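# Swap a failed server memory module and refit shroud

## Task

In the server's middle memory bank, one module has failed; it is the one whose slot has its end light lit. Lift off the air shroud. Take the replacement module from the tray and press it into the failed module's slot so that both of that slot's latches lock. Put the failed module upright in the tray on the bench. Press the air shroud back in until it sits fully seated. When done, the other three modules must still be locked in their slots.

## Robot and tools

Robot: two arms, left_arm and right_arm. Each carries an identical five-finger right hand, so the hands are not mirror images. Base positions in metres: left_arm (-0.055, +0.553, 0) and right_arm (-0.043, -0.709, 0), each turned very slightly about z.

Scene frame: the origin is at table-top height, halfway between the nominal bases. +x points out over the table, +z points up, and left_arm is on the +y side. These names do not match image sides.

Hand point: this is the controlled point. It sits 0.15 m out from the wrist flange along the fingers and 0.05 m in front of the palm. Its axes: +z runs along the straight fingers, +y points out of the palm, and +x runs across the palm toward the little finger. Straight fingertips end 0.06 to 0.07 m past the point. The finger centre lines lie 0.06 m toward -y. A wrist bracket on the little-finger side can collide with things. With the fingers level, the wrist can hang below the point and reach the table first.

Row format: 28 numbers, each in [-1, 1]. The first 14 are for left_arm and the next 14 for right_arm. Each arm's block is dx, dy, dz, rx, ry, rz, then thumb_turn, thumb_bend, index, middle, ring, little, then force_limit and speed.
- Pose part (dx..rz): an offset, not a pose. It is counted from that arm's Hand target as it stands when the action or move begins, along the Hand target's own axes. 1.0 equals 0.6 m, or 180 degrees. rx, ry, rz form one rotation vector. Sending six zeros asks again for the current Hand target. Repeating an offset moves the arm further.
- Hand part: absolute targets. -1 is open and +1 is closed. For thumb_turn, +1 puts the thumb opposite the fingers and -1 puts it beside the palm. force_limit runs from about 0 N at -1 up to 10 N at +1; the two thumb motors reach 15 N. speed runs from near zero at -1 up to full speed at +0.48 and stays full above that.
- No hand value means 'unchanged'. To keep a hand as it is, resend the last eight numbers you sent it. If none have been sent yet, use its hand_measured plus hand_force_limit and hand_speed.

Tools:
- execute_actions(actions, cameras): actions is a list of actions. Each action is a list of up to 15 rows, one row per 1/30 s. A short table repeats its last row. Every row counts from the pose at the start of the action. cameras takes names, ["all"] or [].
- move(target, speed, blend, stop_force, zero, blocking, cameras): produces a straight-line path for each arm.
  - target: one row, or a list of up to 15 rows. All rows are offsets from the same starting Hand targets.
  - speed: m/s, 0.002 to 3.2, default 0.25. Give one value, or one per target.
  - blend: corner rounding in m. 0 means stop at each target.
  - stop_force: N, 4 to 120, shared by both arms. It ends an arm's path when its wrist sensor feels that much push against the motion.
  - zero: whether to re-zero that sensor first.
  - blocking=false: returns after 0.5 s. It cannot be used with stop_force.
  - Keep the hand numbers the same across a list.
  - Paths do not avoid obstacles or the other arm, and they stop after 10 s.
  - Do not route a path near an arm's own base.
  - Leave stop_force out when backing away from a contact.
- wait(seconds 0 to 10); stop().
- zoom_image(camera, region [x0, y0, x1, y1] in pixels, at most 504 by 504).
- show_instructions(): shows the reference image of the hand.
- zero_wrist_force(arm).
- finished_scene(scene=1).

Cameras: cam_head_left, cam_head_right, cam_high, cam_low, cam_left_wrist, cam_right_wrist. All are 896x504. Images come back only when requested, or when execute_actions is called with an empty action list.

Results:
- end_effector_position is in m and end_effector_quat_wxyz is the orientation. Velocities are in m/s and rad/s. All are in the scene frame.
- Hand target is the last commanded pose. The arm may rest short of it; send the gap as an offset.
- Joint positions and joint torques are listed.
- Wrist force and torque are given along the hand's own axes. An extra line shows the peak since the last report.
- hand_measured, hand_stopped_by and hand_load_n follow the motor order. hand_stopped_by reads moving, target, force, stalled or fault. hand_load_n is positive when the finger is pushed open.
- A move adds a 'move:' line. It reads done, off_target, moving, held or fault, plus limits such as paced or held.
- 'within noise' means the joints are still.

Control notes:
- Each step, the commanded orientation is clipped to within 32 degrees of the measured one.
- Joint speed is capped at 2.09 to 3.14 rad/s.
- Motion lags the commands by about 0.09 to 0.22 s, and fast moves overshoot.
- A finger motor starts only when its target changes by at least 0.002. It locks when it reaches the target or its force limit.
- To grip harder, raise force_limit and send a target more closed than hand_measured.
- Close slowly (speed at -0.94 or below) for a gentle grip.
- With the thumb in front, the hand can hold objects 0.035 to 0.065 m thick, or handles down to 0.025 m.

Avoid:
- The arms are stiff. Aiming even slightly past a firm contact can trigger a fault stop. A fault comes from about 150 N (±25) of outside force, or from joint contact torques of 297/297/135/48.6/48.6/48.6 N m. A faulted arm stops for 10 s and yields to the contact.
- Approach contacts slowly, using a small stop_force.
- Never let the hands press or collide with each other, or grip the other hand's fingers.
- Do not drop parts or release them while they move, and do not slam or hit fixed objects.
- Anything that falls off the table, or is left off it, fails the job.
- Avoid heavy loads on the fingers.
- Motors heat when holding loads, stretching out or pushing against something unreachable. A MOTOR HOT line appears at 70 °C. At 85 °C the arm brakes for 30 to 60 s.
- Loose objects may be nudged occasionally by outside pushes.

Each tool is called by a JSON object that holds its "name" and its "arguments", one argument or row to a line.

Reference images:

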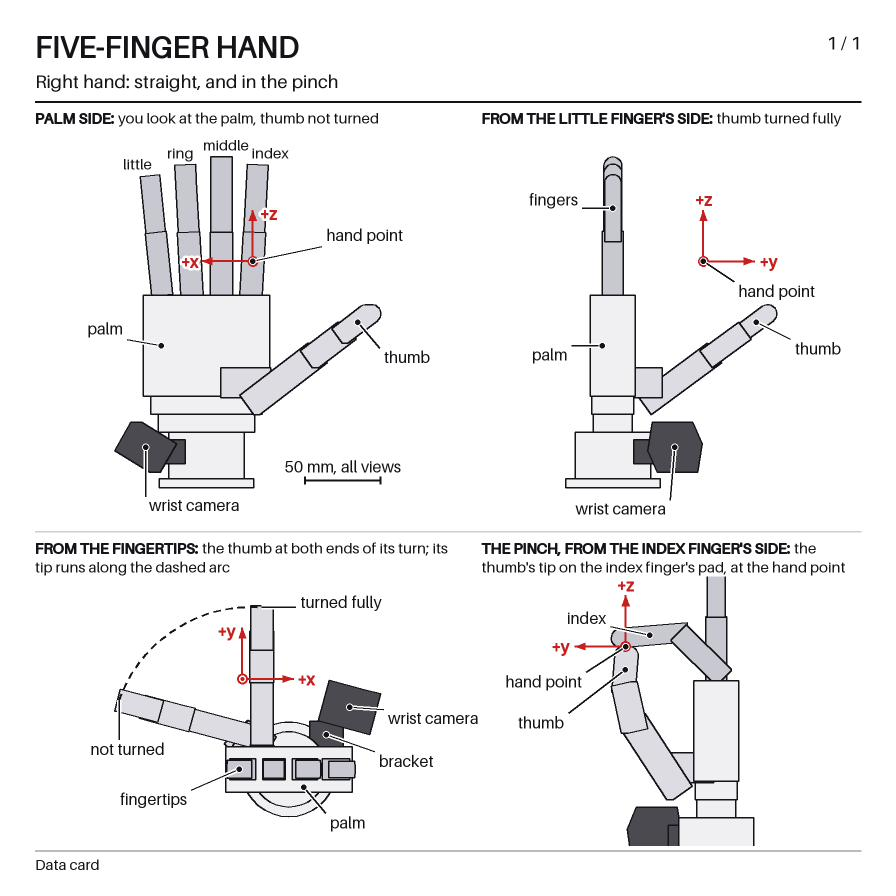

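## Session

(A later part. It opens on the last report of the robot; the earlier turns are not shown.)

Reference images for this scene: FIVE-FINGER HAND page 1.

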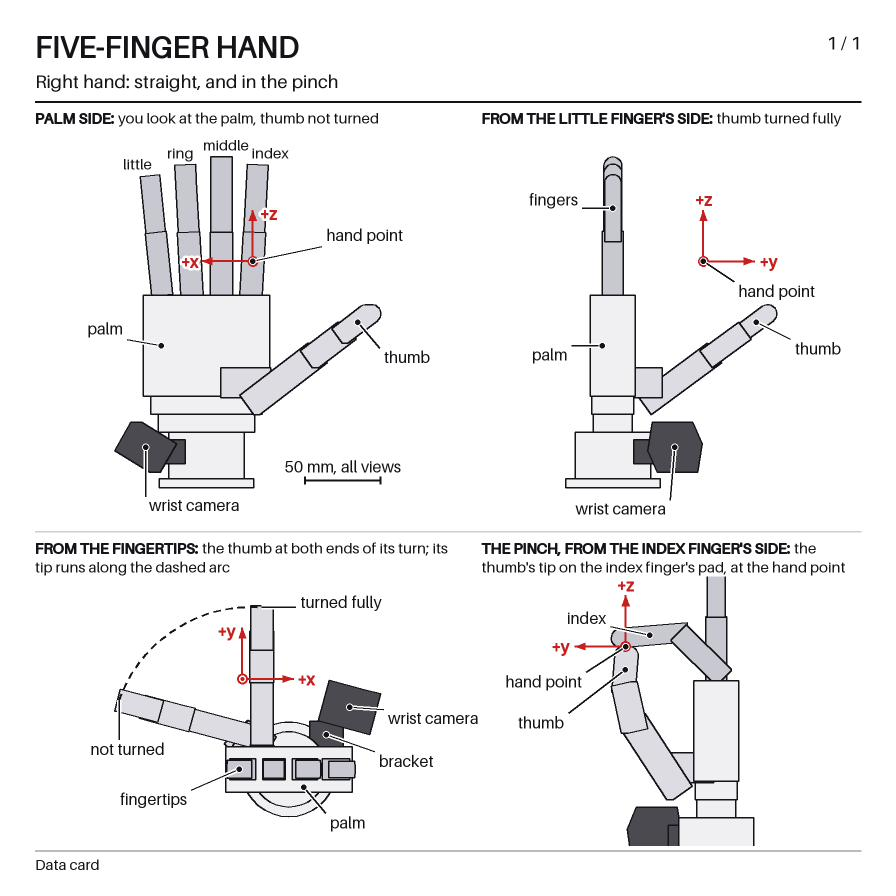

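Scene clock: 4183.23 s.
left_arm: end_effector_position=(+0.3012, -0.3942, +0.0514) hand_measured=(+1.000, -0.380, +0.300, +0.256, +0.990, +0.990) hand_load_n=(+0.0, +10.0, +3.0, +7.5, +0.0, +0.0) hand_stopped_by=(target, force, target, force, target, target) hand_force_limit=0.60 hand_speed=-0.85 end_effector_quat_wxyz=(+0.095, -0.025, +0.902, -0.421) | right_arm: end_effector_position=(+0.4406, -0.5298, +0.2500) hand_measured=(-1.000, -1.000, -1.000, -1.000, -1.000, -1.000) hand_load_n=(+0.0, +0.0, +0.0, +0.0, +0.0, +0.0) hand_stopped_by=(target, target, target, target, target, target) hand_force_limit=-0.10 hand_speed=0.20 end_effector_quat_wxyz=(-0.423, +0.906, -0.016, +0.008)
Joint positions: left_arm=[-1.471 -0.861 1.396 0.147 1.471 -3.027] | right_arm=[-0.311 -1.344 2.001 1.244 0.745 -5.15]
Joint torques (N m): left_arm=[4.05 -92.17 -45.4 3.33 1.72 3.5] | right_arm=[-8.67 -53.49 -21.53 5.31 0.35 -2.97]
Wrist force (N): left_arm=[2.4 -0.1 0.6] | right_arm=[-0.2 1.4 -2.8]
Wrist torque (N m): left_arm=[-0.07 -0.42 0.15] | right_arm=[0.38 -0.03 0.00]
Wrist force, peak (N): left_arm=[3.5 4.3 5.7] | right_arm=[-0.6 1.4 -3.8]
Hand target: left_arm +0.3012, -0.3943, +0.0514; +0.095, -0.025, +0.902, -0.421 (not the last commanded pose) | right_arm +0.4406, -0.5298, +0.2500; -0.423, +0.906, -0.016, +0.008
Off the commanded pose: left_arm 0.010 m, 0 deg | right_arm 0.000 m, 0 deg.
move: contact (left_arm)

{"name": "wait", "arguments": {
  "seconds": 0.1,
  "cameras": ["cam_left_wrist","cam_right_wrist"]
}}

{"name": "zoom_image", "arguments": {
  "camera": "cam_right_wrist",
  "region": [480, 165, 530, 225]
}}

{"name": "zoom_image", "arguments": {
  "camera": "cam_left_wrist",
  "region": [540, 140, 600, 200]
}}

{"name": "zoom_image", "arguments": {
  "camera": "cam_left_wrist",
  "region": [440, 140, 560, 300]
}}

Scene clock: 4202.90 s.
left_arm: end_effector_position=(+0.3012, -0.3943, +0.0514) hand_measured=(+1.000, -0.380, +0.300, +0.256, +0.990, +0.990) hand_load_n=(+0.5, +10.0, +3.0, +8.0, +0.0, +0.0) hand_stopped_by=(target, force, target, force, target, target) hand_force_limit=0.60 hand_speed=-0.85 end_effector_quat_wxyz=(+0.095, -0.025, +0.902, -0.421) | right_arm: end_effector_position=(+0.4406, -0.5298, +0.2500) hand_measured=(-1.000, -1.000, -1.000, -1.000, -1.000, -1.000) hand_load_n=(+0.0, +0.0, +0.0, -0.5, +0.0, +0.0) hand_stopped_by=(target, target, target, target, target, target) hand_force_limit=-0.10 hand_speed=0.20 end_effector_quat_wxyz=(-0.423, +0.906, -0.016, +0.008)
Joint positions: left_arm=[-1.471 -0.861 1.396 0.147 1.471 -3.027] | right_arm=[-0.311 -1.344 2.001 1.244 0.745 -5.15]
Joint torques (N m): left_arm=[3.67 -92.12 -44.91 3.41 1.35 3.55] | right_arm=[-7.76 -53 -20.78 5.58 0.43 -2.98]
Wrist force (N): left_arm=[2.9 -0.2 1.1] | right_arm=[0.0 1.5 -3.5]
Wrist torque (N m): left_arm=[-0.13 -0.50 0.17] | right_arm=[0.42 -0.04 0.01]
Wrist force, peak (N): left_arm=[3.1 0.3 1.7] | right_arm=[-0.4 1.3 -3.9]
Hand target: left_arm +0.3012, -0.3943, +0.0514; +0.095, -0.025, +0.902, -0.421 (not the last commanded pose) | right_arm +0.4406, -0.5298, +0.2500; -0.423, +0.906, -0.016, +0.008
Off the commanded pose: left_arm 0.010 m, 0 deg | right_arm 0.000 m, 0 deg.
wait: 0.10 s; at rest from the start
Images, in order (width x height): cam_left_wrist 896x504, cam_right_wrist 896x504.

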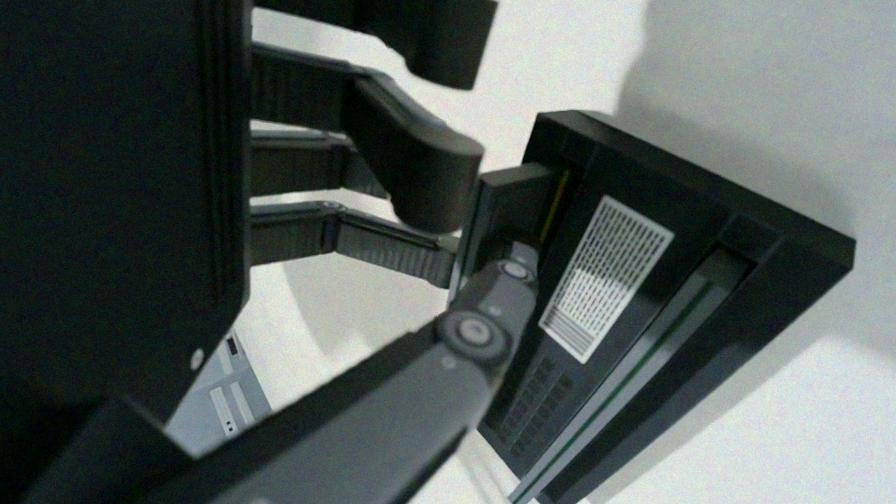

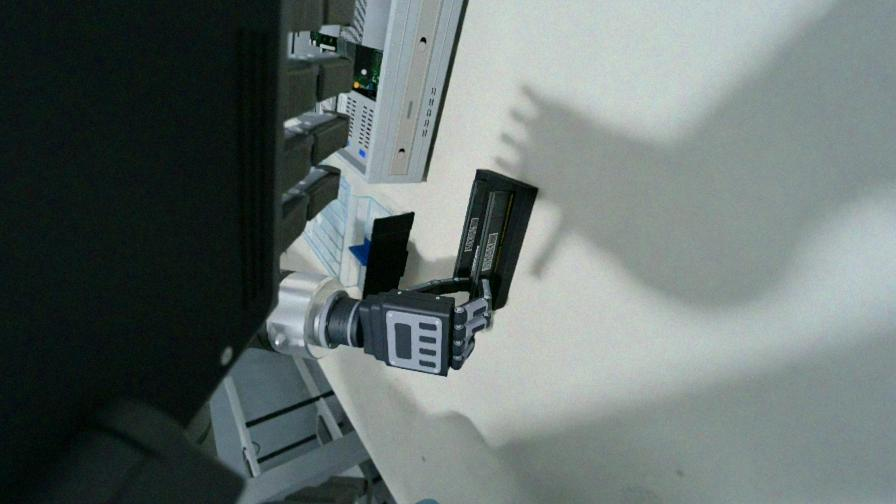

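Scaled by 8.400 from the camera's 896x504 image, which has a finer 1280x720 frame.

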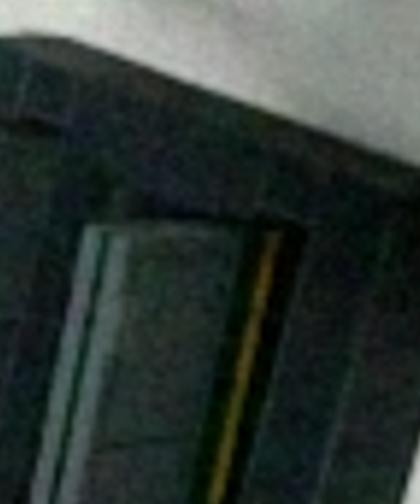

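Scaled by 8.400 from the camera's 896x504 image, which has a finer 1280x720 frame.

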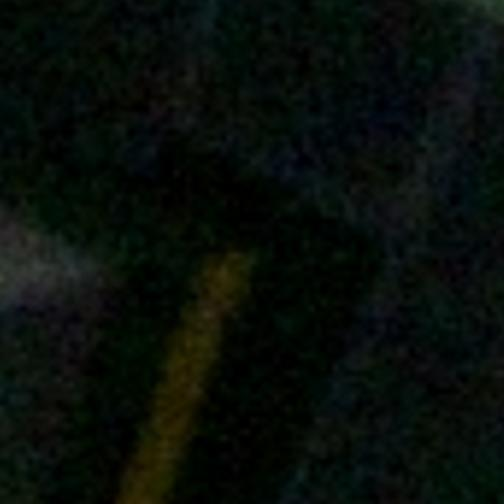

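Scaled by 3.150 from the camera's 896x504 image, which has a finer 1280x720 frame.

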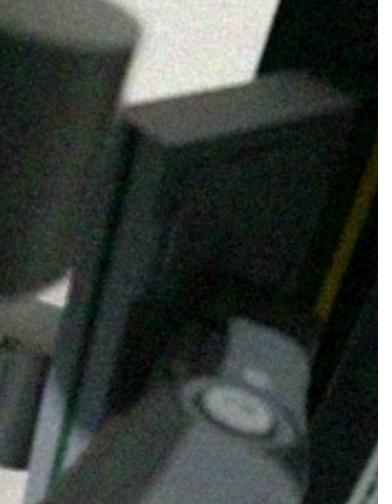

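{"name": "execute_actions", "arguments": {
  "actions": [],
  "cameras": ["cam_right_wrist","cam_left_wrist"]
}}

Scene clock: 4241.57 s.
left_arm: end_effector_position=(+0.3012, -0.3943, +0.0514) hand_measured=(+1.000, -0.380, +0.300, +0.256, +0.990, +0.990) hand_load_n=(+0.5, +10.5, +3.0, +8.0, +0.0, +0.0) hand_stopped_by=(target, force, target, force, target, target) hand_force_limit=0.60 hand_speed=-0.85 end_effector_quat_wxyz=(+0.095, -0.025, +0.902, -0.421) | right_arm: end_effector_position=(+0.4406, -0.5298, +0.2500) hand_measured=(-1.000, -1.000, -1.000, -1.000, -1.000, -1.000) hand_load_n=(-0.5, +0.0, +0.0, +0.0, +0.0, +0.0) hand_stopped_by=(target, target, target, target, target, target) hand_force_limit=-0.10 hand_speed=0.20 end_effector_quat_wxyz=(-0.423, +0.906, -0.016, +0.008)
Joint positions: left_arm=[-1.471 -0.861 1.396 0.147 1.471 -3.027] | right_arm=[-0.311 -1.344 2.001 1.244 0.745 -5.15]
Joint velocities: within noise
Joint torques (N m): left_arm=[3.89 -89.54 -45.91 2.79 1.48 3.51] | right_arm=[-8 -53.58 -21.01 5.3 0.49 -2.69]
Motor temperatures (°C): left_arm=[32 32 34 34 31 35] | right_arm=[28 32 31 37 38 37]
Wrist force (N): left_arm=[2.8 -0.5 1.3] | right_arm=[-0.5 1.5 -3.2]
Wrist torque (N m): left_arm=[-0.20 -0.47 0.15] | right_arm=[0.42 0.02 -0.02]
Wrist force, peak (N): left_arm=[3.0 0.5 1.6] | right_arm=[-0.2 1.8 -3.8]
Hand target: left_arm +0.3012, -0.3943, +0.0514; +0.095, -0.025, +0.902, -0.421 (not the last commanded pose) | right_arm +0.4406, -0.5298, +0.2500; -0.423, +0.906, -0.016, +0.008
Off the commanded pose: left_arm 0.010 m, 0 deg | right_arm 0.000 m, 0 deg.
Images, in order (width x height): cam_left_wrist 896x504, cam_right_wrist 896x504.

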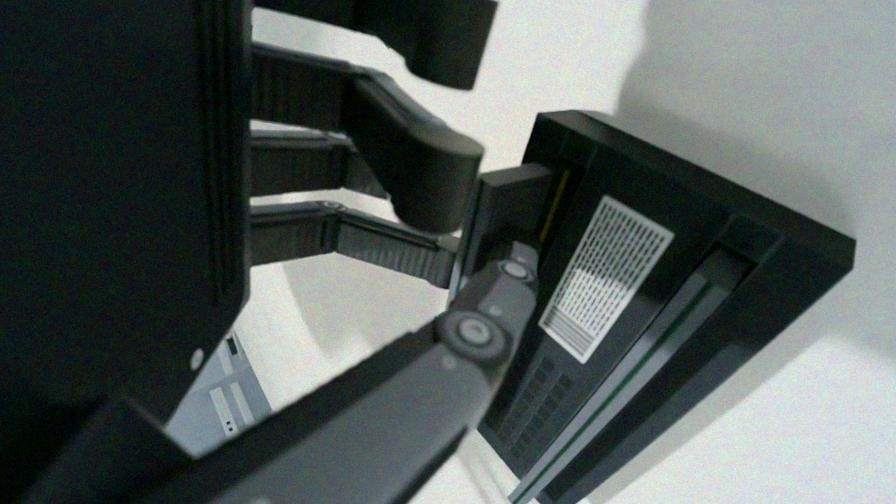

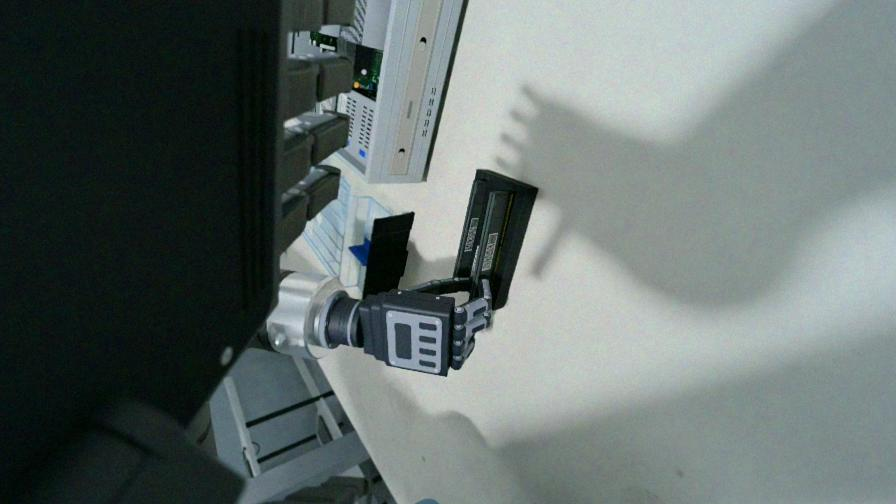

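{"name": "zoom_image", "arguments": {
  "camera": "cam_left_wrist",
  "region": [400, 90, 860, 504]
}}

{"name": "zoom_image", "arguments": {
  "camera": "cam_right_wrist",
  "region": [440, 160, 560, 340]
}}

Scaled by 1.096 from the camera's 896x504 image, which has a finer 1280x720 frame.

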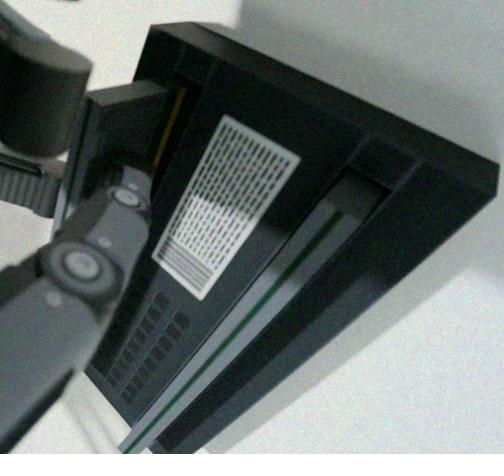

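Scaled by 2.800 from the camera's 896x504 image, which has a finer 1280x720 frame.

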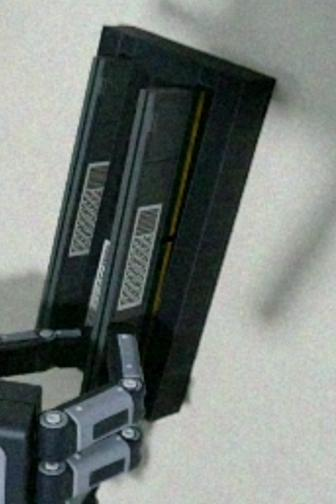

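{"name": "zoom_image", "arguments": {
  "camera": "cam_left_wrist",
  "region": [460, 100, 640, 300]
}}

Scaled by 2.520 from the camera's 896x504 image, which has a finer 1280x720 frame.

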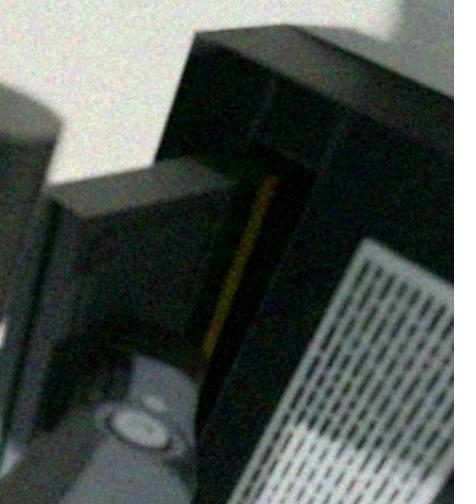

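{"name": "zoom_image", "arguments": {
  "camera": "cam_right_wrist",
  "region": [465, 160, 545, 240]
}}

{"name": "zoom_image", "arguments": {
  "camera": "cam_right_wrist",
  "region": [450, 230, 530, 310]
}}

Scaled by 6.300 from the camera's 896x504 image, which has a finer 1280x720 frame.

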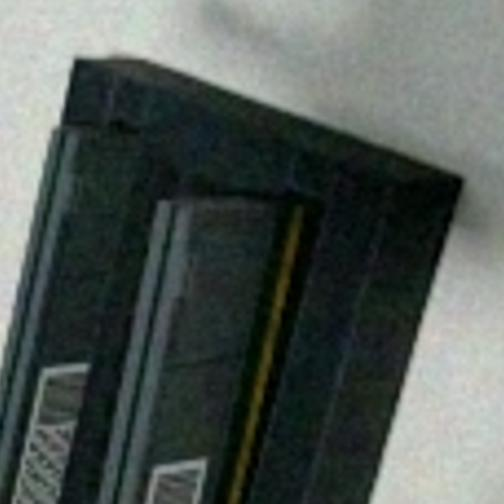

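Scaled by 6.300 from the camera's 896x504 image, which has a finer 1280x720 frame.

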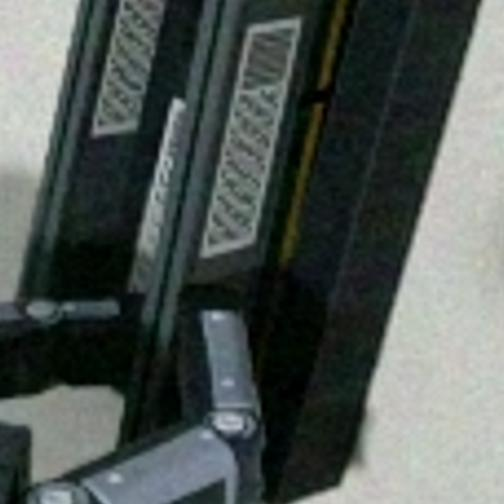

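{"name": "move", "arguments": {
  "target": [-0.00216,-0.00238,-0.00192,0,0,0,1,0.15,0.3,0.55,0.99,0.99,0.6,-0.85,0,0,0,0,0,0,-1,-1,-1,-1,-1,-1,-0.1,0.2],
  "speed": 0.02
}}

{"name": "move", "arguments": {
  "target": [0.0015,0.00764,0.006285,0,0,0,1,0.15,0.3,0.55,0.99,0.99,0.6,-0.85,0,0,0,0,0,0,-1,-1,-1,-1,-1,-1,-0.1,0.2],
  "speed": 0.006,
  "stop_force": 4
}}

Scene clock: 4399.97 s.
left_arm: end_effector_position=(+0.3023, -0.3941, +0.0535) hand_measured=(+1.000, -0.380, +0.300, +0.256, +0.990, +0.990) hand_load_n=(+0.0, +10.5, +3.0, +8.5, +0.0, +0.5) hand_stopped_by=(target, force, target, force, target, target) hand_force_limit=0.60 hand_speed=-0.85 end_effector_quat_wxyz=(+0.095, -0.025, +0.902, -0.421) | right_arm: end_effector_position=(+0.4406, -0.5298, +0.2500) hand_measured=(-1.000, -1.000, -1.000, -1.000, -1.000, -1.000) hand_load_n=(+0.0, +0.0, +0.0, +0.0, +0.0, +0.0) hand_stopped_by=(target, target, target, target, target, target) hand_force_limit=-0.10 hand_speed=0.20 end_effector_quat_wxyz=(-0.423, +0.906, -0.016, +0.008)
Joint positions: left_arm=[-1.469 -0.862 1.395 0.15 1.472 -3.026] | right_arm=[-0.311 -1.344 2.001 1.244 0.745 -5.15]
Joint torques (N m): left_arm=[4.7 -92.08 -47.13 2.28 1.94 4.04] | right_arm=[-7.61 -52.49 -21.15 5.24 0.28 -2.75]
Wrist force (N): left_arm=[3.5 3.8 5.4] | right_arm=[-0.5 1.4 -3.3]
Wrist torque (N m): left_arm=[-0.04 -0.48 0.18] | right_arm=[0.40 0.03 -0.03]
Wrist force, peak (N): left_arm=[4.0 4.2 5.6] | right_arm=[0.0 1.7 -3.6]
Hand target: left_arm +0.3022, -0.3941, +0.0534; +0.095, -0.025, +0.902, -0.421 | right_arm +0.4406, -0.5298, +0.2500; -0.423, +0.906, -0.016, +0.008
Off the commanded pose: left_arm 0.000 m, 0 deg | right_arm 0.000 m, 0 deg.
move: done

Scene clock: 4401.70 s.
left_arm: end_effector_position=(+0.3023, -0.3942, +0.0514) hand_measured=(+1.000, -0.380, +0.300, +0.256, +0.990, +0.990) hand_load_n=(+0.5, +10.0, +3.0, +8.0, +0.0, +0.0) hand_stopped_by=(target, force, target, force, target, target) hand_force_limit=0.60 hand_speed=-0.85 end_effector_quat_wxyz=(+0.095, -0.025, +0.902, -0.421) | right_arm: end_effector_position=(+0.4406, -0.5298, +0.2500) hand_measured=(-1.000, -1.000, -1.000, -1.000, -1.000, -1.000) hand_load_n=(+0.0, +0.0, +0.0, +0.0, +0.0, +0.0) hand_stopped_by=(target, target, target, target, target, target) hand_force_limit=-0.10 hand_speed=0.20 end_effector_quat_wxyz=(-0.423, +0.906, -0.016, +0.008)
Joint positions: left_arm=[-1.469 -0.86 1.396 0.147 1.472 -3.026] | right_arm=[-0.311 -1.344 2.001 1.244 0.745 -5.15]
Joint torques (N m): left_arm=[3.21 -89.45 -44.58 3.48 0.98 3.3] | right_arm=[-7.72 -53.54 -21.4 5.19 0.28 -2.8]
Wrist force (N): left_arm=[2.7 -0.2 1.0] | right_arm=[0.0 1.7 -3.5]
Wrist torque (N m): left_arm=[-0.09 -0.48 0.18] | right_arm=[0.46 -0.04 0.01]
Wrist force, peak (N): left_arm=[3.8 4.2 5.8] | right_arm=[-0.3 2.3 -3.3]
Hand target: left_arm +0.3023, -0.3942, +0.0514; +0.095, -0.025, +0.902, -0.421 (not the last commanded pose) | right_arm +0.4406, -0.5298, +0.2500; -0.423, +0.906, -0.016, +0.008
Off the commanded pose: left_arm 0.004 m, 0 deg | right_arm 0.000 m, 0 deg.
move: contact (left_arm)

{"name": "move", "arguments": {
  "target": [0,0,0,0,0,0,1,0.15,0.3,0.55,0.99,0.99,0.6,-0.85,-0.0025,-0.1455,0.1737,-0.2778,0,0,-1,-1,-1,-1,-1,-1,-0.1,0.2],
  "speed": 0.12,
  "cameras": ["cam_right_wrist"]
}}

Scene clock: 4453.57 s.
left_arm: end_effector_position=(+0.3023, -0.3942, +0.0514) hand_measured=(+1.000, -0.380, +0.300, +0.256, +0.990, +0.990) hand_load_n=(+0.5, +10.0, +3.0, +7.5, +0.0, +0.0) hand_stopped_by=(target, force, target, force, target, target) hand_force_limit=0.60 hand_speed=-0.85 end_effector_quat_wxyz=(+0.095, -0.025, +0.902, -0.421) | right_arm: end_effector_position=(+0.4439, -0.3938, +0.2501) hand_measured=(-1.000, -1.000, -1.000, -1.000, -1.000, -1.000) hand_load_n=(+0.0, +0.0, +0.0, +0.0, +0.0, -0.5) hand_stopped_by=(target, target, target, target, target, target) hand_force_limit=-0.10 hand_speed=0.20 end_effector_quat_wxyz=(-0.001, +1.000, -0.018, +0.001)
Joint positions: left_arm=[-1.469 -0.86 1.396 0.147 1.472 -3.026] | right_arm=[0.364 -1.212 1.639 1.142 1.57 -4.329]
Joint torques (N m): left_arm=[3.78 -88.88 -44.43 3.63 1.26 3.6] | right_arm=[7.56 -65.8 -26.36 0.77 1.34 -2.98]
Wrist force (N): left_arm=[2.2 -0.2 1.2] | right_arm=[0.0 3.4 -3.4]
Wrist torque (N m): left_arm=[-0.12 -0.40 0.13] | right_arm=[0.38 0.06 0.45]
Wrist force, peak (N): left_arm=[3.1 -1.1 1.0] | right_arm=[-0.1 3.4 -4.6]
Hand target: left_arm +0.3023, -0.3942, +0.0514; +0.095, -0.025, +0.902, -0.421 | right_arm +0.4439, -0.3939, +0.2501; -0.001, +1.000, -0.018, +0.001
Off the commanded pose: left_arm 0.000 m, 0 deg | right_arm 0.000 m, 0 deg.
move: done
Images, in order (width x height): cam_right_wrist 896x504.

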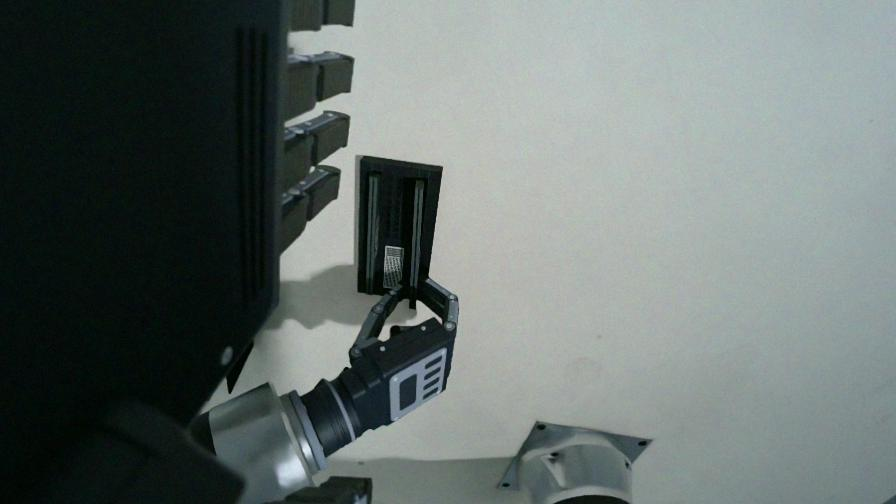

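{"name": "zoom_image", "arguments": {
  "camera": "cam_right_wrist",
  "region": [340, 145, 460, 265]
}}

{"name": "zoom_image", "arguments": {
  "camera": "cam_right_wrist",
  "region": [340, 235, 460, 355]
}}

Scaled by 4.200 from the camera's 896x504 image, which has a finer 1280x720 frame.

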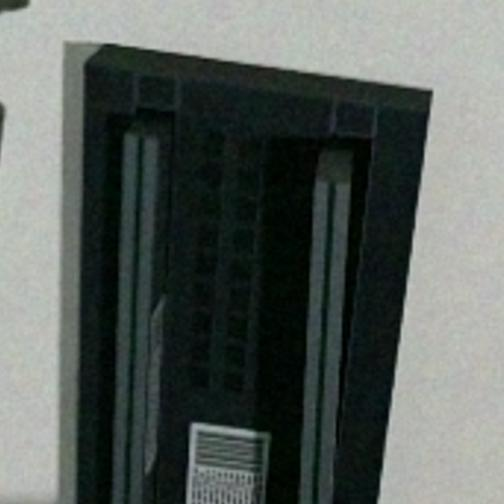

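Scaled by 4.200 from the camera's 896x504 image, which has a finer 1280x720 frame.

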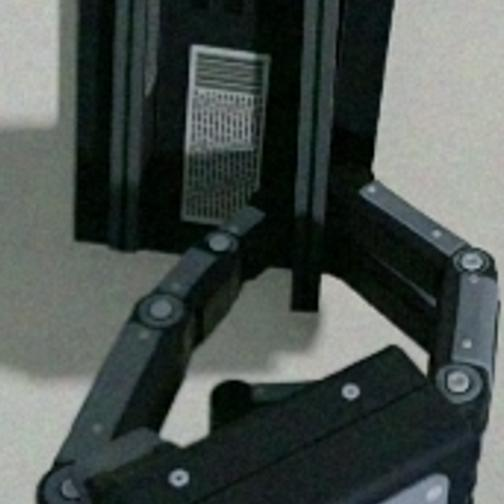

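{"name": "move", "arguments": {
  "target": [0,0,0,0,0,0,1,0.15,0.3,0.55,0.99,0.99,0.6,-0.85,0.017,0,0.1333,0,0,0,-1,-1,-1,-1,-1,-1,-0.1,0.2],
  "speed": 0.08,
  "cameras": ["cam_right_wrist"]
}}

{"name": "zoom_image", "arguments": {
  "camera": "cam_right_wrist",
  "region": [320, 100, 440, 220]
}}

Scene clock: 4489.00 s.
left_arm: end_effector_position=(+0.3023, -0.3942, +0.0514) hand_measured=(+1.000, -0.380, +0.300, +0.256, +0.990, +0.990) hand_load_n=(+0.5, +10.0, +3.0, +8.0, +0.0, +0.0) hand_stopped_by=(target, force, target, force, target, target) hand_force_limit=0.60 hand_speed=-0.85 end_effector_quat_wxyz=(+0.095, -0.025, +0.902, -0.421) | right_arm: end_effector_position=(+0.4541, -0.3942, +0.1700) hand_measured=(-1.000, -1.000, -1.000, -1.000, -1.000, -1.000) hand_load_n=(+0.0, -0.5, +0.0, +0.0, +0.0, +0.0) hand_stopped_by=(target, target, target, target, target, target) hand_force_limit=-0.10 hand_speed=0.20 end_effector_quat_wxyz=(-0.001, +1.000, -0.018, +0.001)
Joint positions: left_arm=[-1.469 -0.86 1.396 0.147 1.472 -3.026] | right_arm=[0.358 -1.138 1.69 1.018 1.57 -4.335]
Joint torques (N m): left_arm=[1.12 -93.12 -45.12 2.91 1.18 3.4] | right_arm=[-1.36 -78.77 -43.63 6.13 -0.03 -2.37]
Wrist force (N): left_arm=[2.4 -0.4 1.0] | right_arm=[-0.1 3.3 -3.0]
Wrist torque (N m): left_arm=[-0.12 -0.44 0.15] | right_arm=[0.31 0.09 0.42]
Wrist force, peak (N): left_arm=[3.0 -0.3 1.3] | right_arm=[-0.1 3.6 -4.4]
Hand target: left_arm +0.3023, -0.3942, +0.0514; +0.095, -0.025, +0.902, -0.421 | right_arm +0.4542, -0.3941, +0.1701; -0.001, +1.000, -0.018, +0.001
Off the commanded pose: left_arm 0.000 m, 0 deg | right_arm 0.000 m, 0 deg.
move: done
Images, in order (width x height): cam_right_wrist 896x504.

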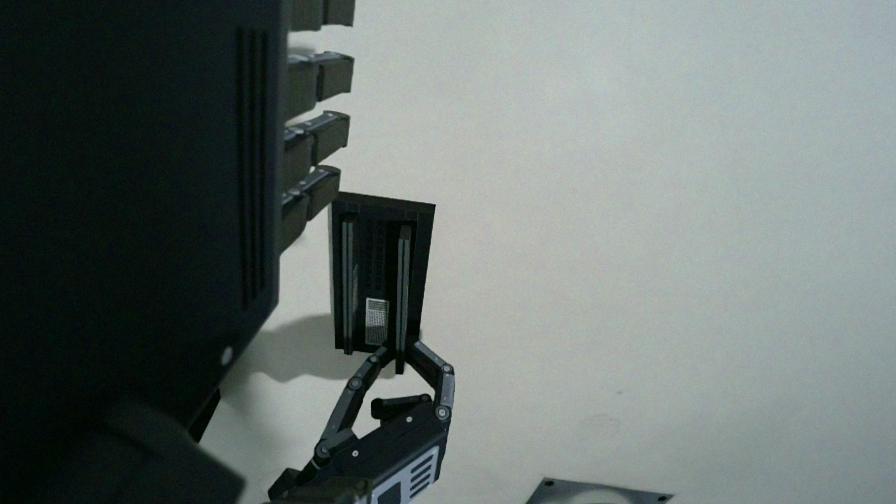

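Scaled by 4.200 from the camera's 896x504 image, which has a finer 1280x720 frame.

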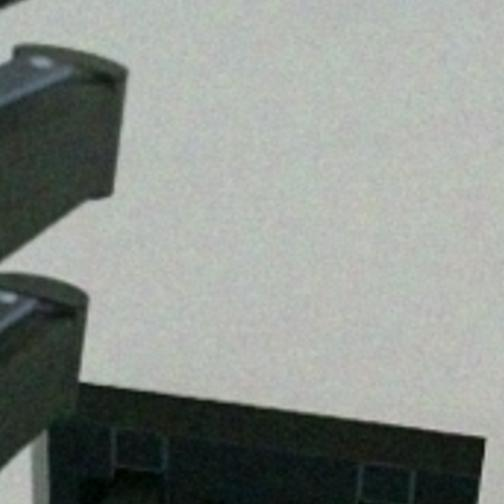

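{"name": "zoom_image", "arguments": {
  "camera": "cam_right_wrist",
  "region": [360, 185, 450, 275]
}}

{"name": "zoom_image", "arguments": {
  "camera": "cam_right_wrist",
  "region": [360, 290, 450, 380]
}}

Scaled by 5.600 from the camera's 896x504 image, which has a finer 1280x720 frame.

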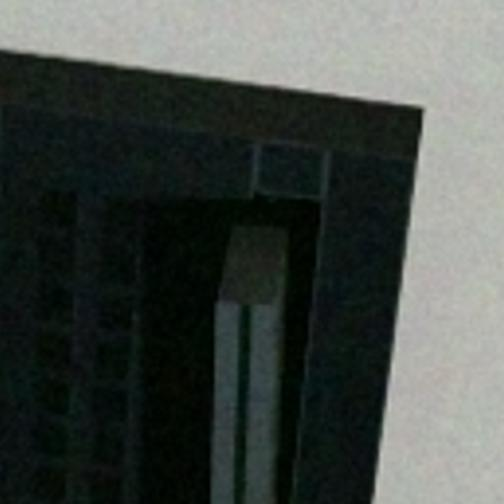

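Scaled by 5.600 from the camera's 896x504 image, which has a finer 1280x720 frame.

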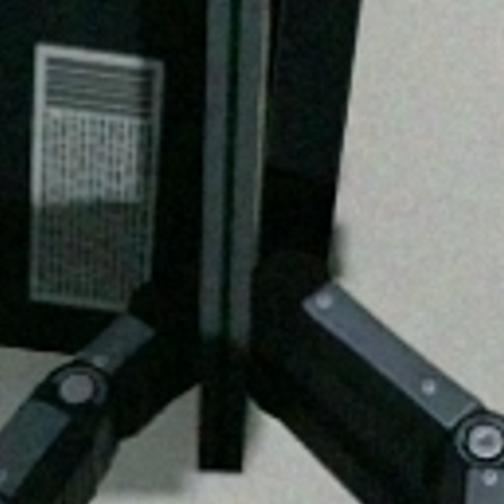

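{"name": "zoom_image", "arguments": {
  "camera": "cam_right_wrist",
  "region": [370, 250, 440, 320]
}}

{"name": "zoom_image", "arguments": {
  "camera": "cam_right_wrist",
  "region": [320, 190, 440, 310]
}}

Scaled by 7.200 from the camera's 896x504 image, which has a finer 1280x720 frame.

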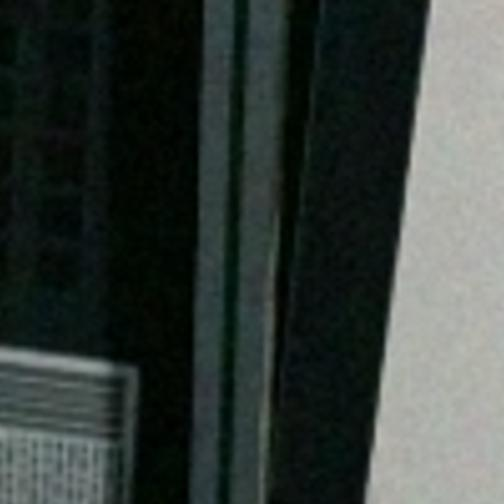

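Scaled by 4.200 from the camera's 896x504 image, which has a finer 1280x720 frame.

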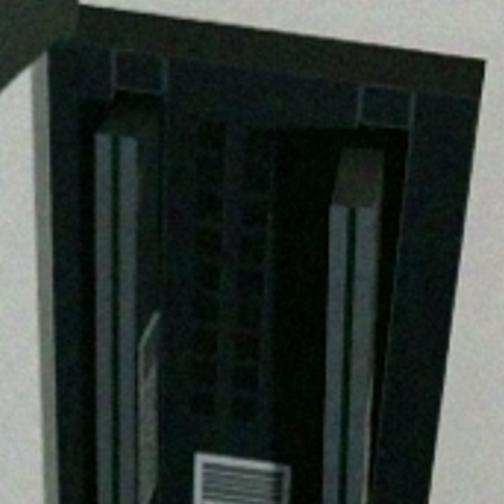

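{"name": "move", "arguments": {
  "target": [-0.0005,-0.00352,-0.00889,0.02403,0.01018,0.00471,1,0.15,0.3,0.55,0.99,0.99,0.6,-0.85,0,0,0,0,0,0,-1,-1,-1,-1,-1,-1,-0.1,0.2],
  "speed": 0.02,
  "cameras": ["cam_right_wrist", "cam_left_wrist"]
}}

{"name": "zoom_image", "arguments": {
  "camera": "cam_right_wrist",
  "region": [360, 185, 450, 275]
}}

{"name": "zoom_image", "arguments": {
  "camera": "cam_right_wrist",
  "region": [360, 290, 450, 380]
}}

{"name": "zoom_image", "arguments": {
  "camera": "cam_left_wrist",
  "region": [460, 100, 640, 300]
}}

Scene clock: 4593.13 s.
left_arm: end_effector_position=(+0.3015, -0.3914, +0.0563) hand_measured=(+1.000, -0.380, +0.300, +0.256, +0.990, +0.990) hand_load_n=(+0.5, +10.5, +3.0, +8.5, +0.0, +0.0) hand_stopped_by=(target, force, target, force, target, target) hand_force_limit=0.60 hand_speed=-0.85 end_effector_quat_wxyz=(+0.085, -0.008, +0.887, -0.454) | right_arm: end_effector_position=(+0.4542, -0.3941, +0.1701) hand_measured=(-1.000, -1.000, -1.000, -1.000, -1.000, -1.000) hand_load_n=(+0.0, -0.5, +0.0, +0.0, +0.0, +0.0) hand_stopped_by=(target, target, target, target, target, target) hand_force_limit=-0.10 hand_speed=0.20 end_effector_quat_wxyz=(-0.001, +1.000, -0.018, +0.001)
Joint positions: left_arm=[-1.458 -0.893 1.459 0.045 1.523 -2.999] | right_arm=[0.358 -1.138 1.69 1.018 1.57 -4.335]
Joint torques (N m): left_arm=[-1.84 -76.99 -47.66 1.54 -1.17 1.68] | right_arm=[10.54 -78.66 -43.69 4.65 -0.89 2.47]
Wrist force (N): left_arm=[3.6 4.1 5.6] | right_arm=[-0.4 3.2 -3.3]
Wrist torque (N m): left_arm=[-0.01 -0.56 0.22] | right_arm=[0.31 0.15 0.40]
Wrist force, peak (N): left_arm=[4.2 4.3 6.0] | right_arm=[-0.4 3.5 -3.5]
Hand target: left_arm +0.3015, -0.3915, +0.0564; +0.085, -0.008, +0.887, -0.454 | right_arm +0.4542, -0.3941, +0.1701; -0.001, +1.000, -0.018, +0.001
Off the commanded pose: left_arm 0.000 m, 0 deg | right_arm 0.000 m, 0 deg.
move: done
Images, in order (width x height): cam_left_wrist 896x504, cam_right_wrist 896x504.

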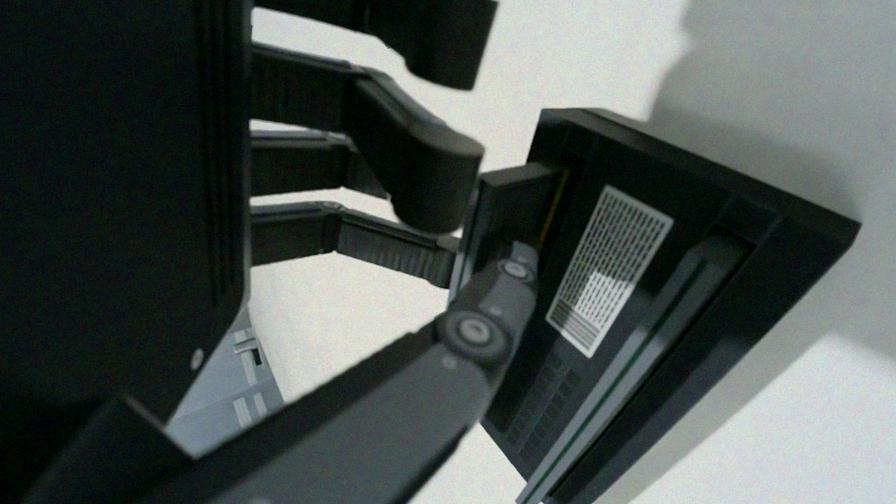

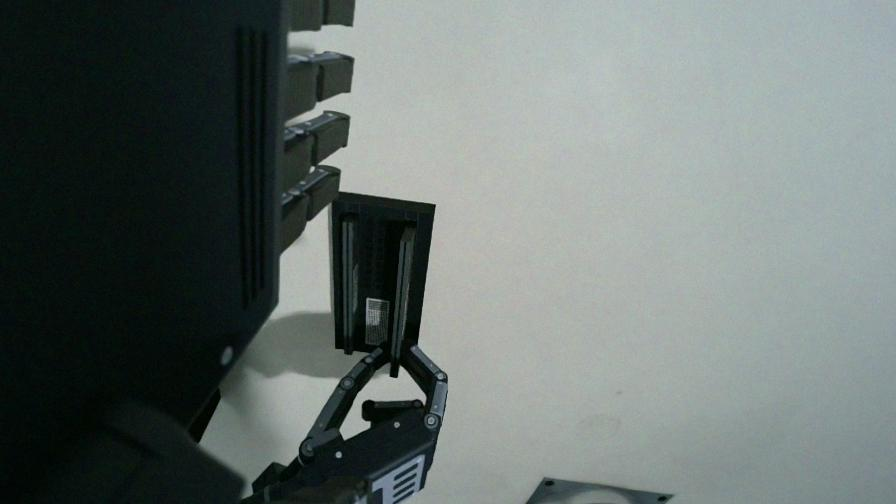

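Scaled by 5.600 from the camera's 896x504 image, which has a finer 1280x720 frame.

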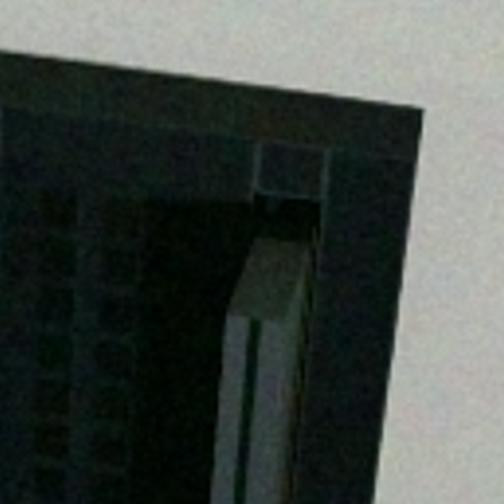

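Scaled by 5.600 from the camera's 896x504 image, which has a finer 1280x720 frame.

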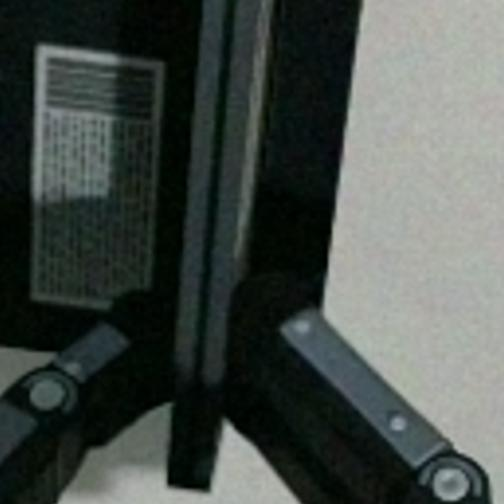

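Scaled by 2.520 from the camera's 896x504 image, which has a finer 1280x720 frame.

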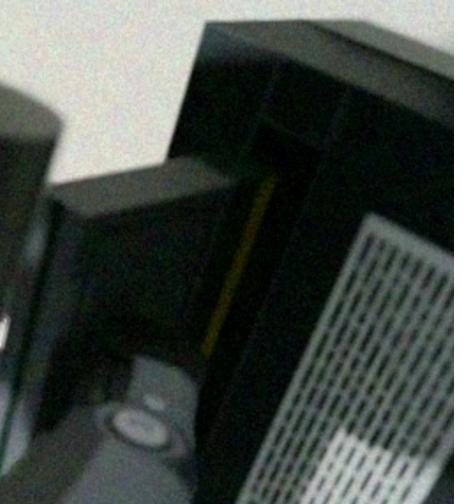

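{"name": "move", "arguments": {
  "target": [0.00053,0.00521,0.00126,0.01098,-0.0007,-0.00176,1,0.15,0.3,0.55,0.99,0.99,0.6,-0.85,0,0,0,0,0,0,-1,-1,-1,-1,-1,-1,-0.1,0.2],
  "speed": 0.02
}}

Scene clock: 4619.13 s.
left_arm: end_effector_position=(+0.3014, -0.3902, +0.0533) hand_measured=(+1.000, -0.380, +0.300, +0.256, +0.990, +0.990) hand_load_n=(+0.0, +10.5, +3.0, +8.5, +0.0, +0.0) hand_stopped_by=(target, force, target, force, target, target) hand_force_limit=0.60 hand_speed=-0.85 end_effector_quat_wxyz=(+0.085, -0.009, +0.879, -0.470) | right_arm: end_effector_position=(+0.4542, -0.3941, +0.1701) hand_measured=(-1.000, -1.000, -1.000, -1.000, -1.000, -1.000) hand_load_n=(+0.0, +0.0, +0.0, +0.0, +0.0, +0.0) hand_stopped_by=(target, target, target, target, target, target) hand_force_limit=-0.10 hand_speed=0.20 end_effector_quat_wxyz=(-0.001, +1.000, -0.018, +0.001)
Joint positions: left_arm=[-1.456 -0.902 1.489 -0.011 1.526 -3.002] | right_arm=[0.358 -1.138 1.69 1.018 1.57 -4.335]
Joint torques (N m): left_arm=[5.66 -82.07 -48.52 2.3 1.4 -2.38] | right_arm=[11.27 -77.93 -44.04 4.41 -0.86 2.34]
Wrist force (N): left_arm=[3.8 4.0 5.4] | right_arm=[-0.3 3.1 -3.4]
Wrist torque (N m): left_arm=[-0.03 -0.60 0.39] | right_arm=[0.30 0.13 0.40]
Wrist force, peak (N): left_arm=[4.2 4.5 5.6] | right_arm=[-0.6 3.5 -3.7]
Hand target: left_arm +0.3015, -0.3903, +0.0534; +0.085, -0.009, +0.879, -0.470 | right_arm +0.4542, -0.3941, +0.1701; -0.001, +1.000, -0.018, +0.001
Off the commanded pose: left_arm 0.000 m, 0 deg | right_arm 0.000 m, 0 deg.
move: done

{"name": "move", "arguments": {
  "target": [0.00164,0.00966,0.00636,0,0,0,1,0.15,0.3,0.55,0.99,0.99,0.6,-0.85,0,0,0,0,0,0,-1,-1,-1,-1,-1,-1,-0.1,0.2],
  "speed": 0.006,
  "stop_force": 4,
  "cameras": ["cam_right_wrist"]
}}

{"name": "zoom_image", "arguments": {
  "camera": "cam_right_wrist",
  "region": [360, 185, 450, 275]
}}

{"name": "zoom_image", "arguments": {
  "camera": "cam_right_wrist",
  "region": [360, 290, 450, 380]
}}

Scene clock: 4625.97 s.
left_arm: end_effector_position=(+0.3015, -0.3903, +0.0463) hand_measured=(+1.000, -0.380, +0.300, +0.256, +0.990, +0.990) hand_load_n=(+0.0, +10.5, +3.0, +8.5, +0.0, +0.0) hand_stopped_by=(target, force, target, force, target, target) hand_force_limit=0.60 hand_speed=-0.85 end_effector_quat_wxyz=(+0.085, -0.009, +0.879, -0.470) | right_arm: end_effector_position=(+0.4542, -0.3941, +0.1701) hand_measured=(-1.000, -1.000, -1.000, -1.000, -1.000, -1.000) hand_load_n=(+0.0, +0.0, +0.0, +0.0, +0.0, +0.0) hand_stopped_by=(target, target, target, target, target, target) hand_force_limit=-0.10 hand_speed=0.20 end_effector_quat_wxyz=(-0.001, +1.000, -0.018, +0.001)
Joint positions: left_arm=[-1.456 -0.896 1.492 -0.02 1.526 -3.002] | right_arm=[0.358 -1.138 1.69 1.018 1.57 -4.335]
Joint torques (N m): left_arm=[-4.47 -88.17 -29.24 1.47 -0.48 3.13] | right_arm=[10.72 -76.22 -43.98 4.09 -0.86 2.4]
Wrist force (N): left_arm=[3.7 3.9 5.7] | right_arm=[-0.4 3.1 -3.5]
Wrist torque (N m): left_arm=[-0.07 -0.58 0.38] | right_arm=[0.30 0.16 0.39]
Wrist force, peak (N): left_arm=[3.7 4.3 5.8] | right_arm=[-0.5 3.8 -3.2]
Hand target: left_arm +0.3015, -0.3903, +0.0464; +0.085, -0.009, +0.879, -0.470 | right_arm +0.4542, -0.3941, +0.1701; -0.001, +1.000, -0.018, +0.001
Off the commanded pose: left_arm 0.000 m, 0 deg | right_arm 0.000 m, 0 deg.
move: done
Images, in order (width x height): cam_right_wrist 896x504.

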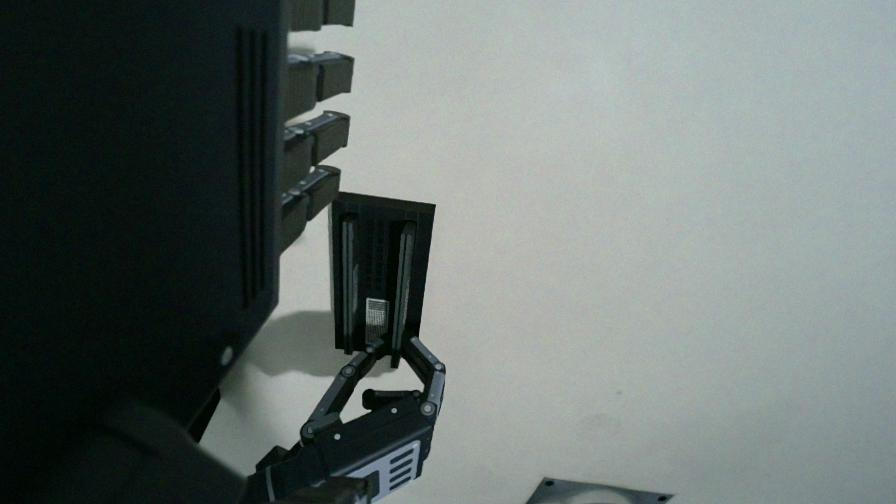

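Scaled by 5.600 from the camera's 896x504 image, which has a finer 1280x720 frame.

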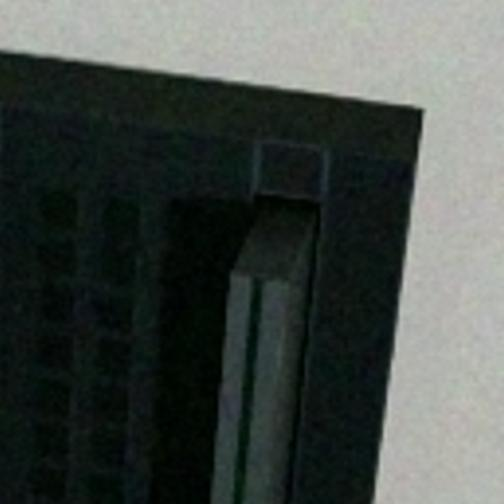

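Scaled by 5.600 from the camera's 896x504 image, which has a finer 1280x720 frame.

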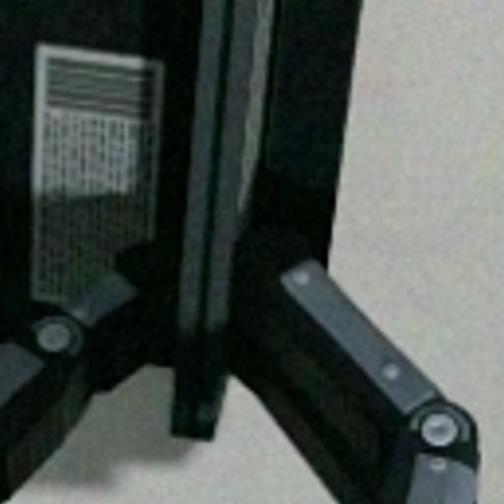

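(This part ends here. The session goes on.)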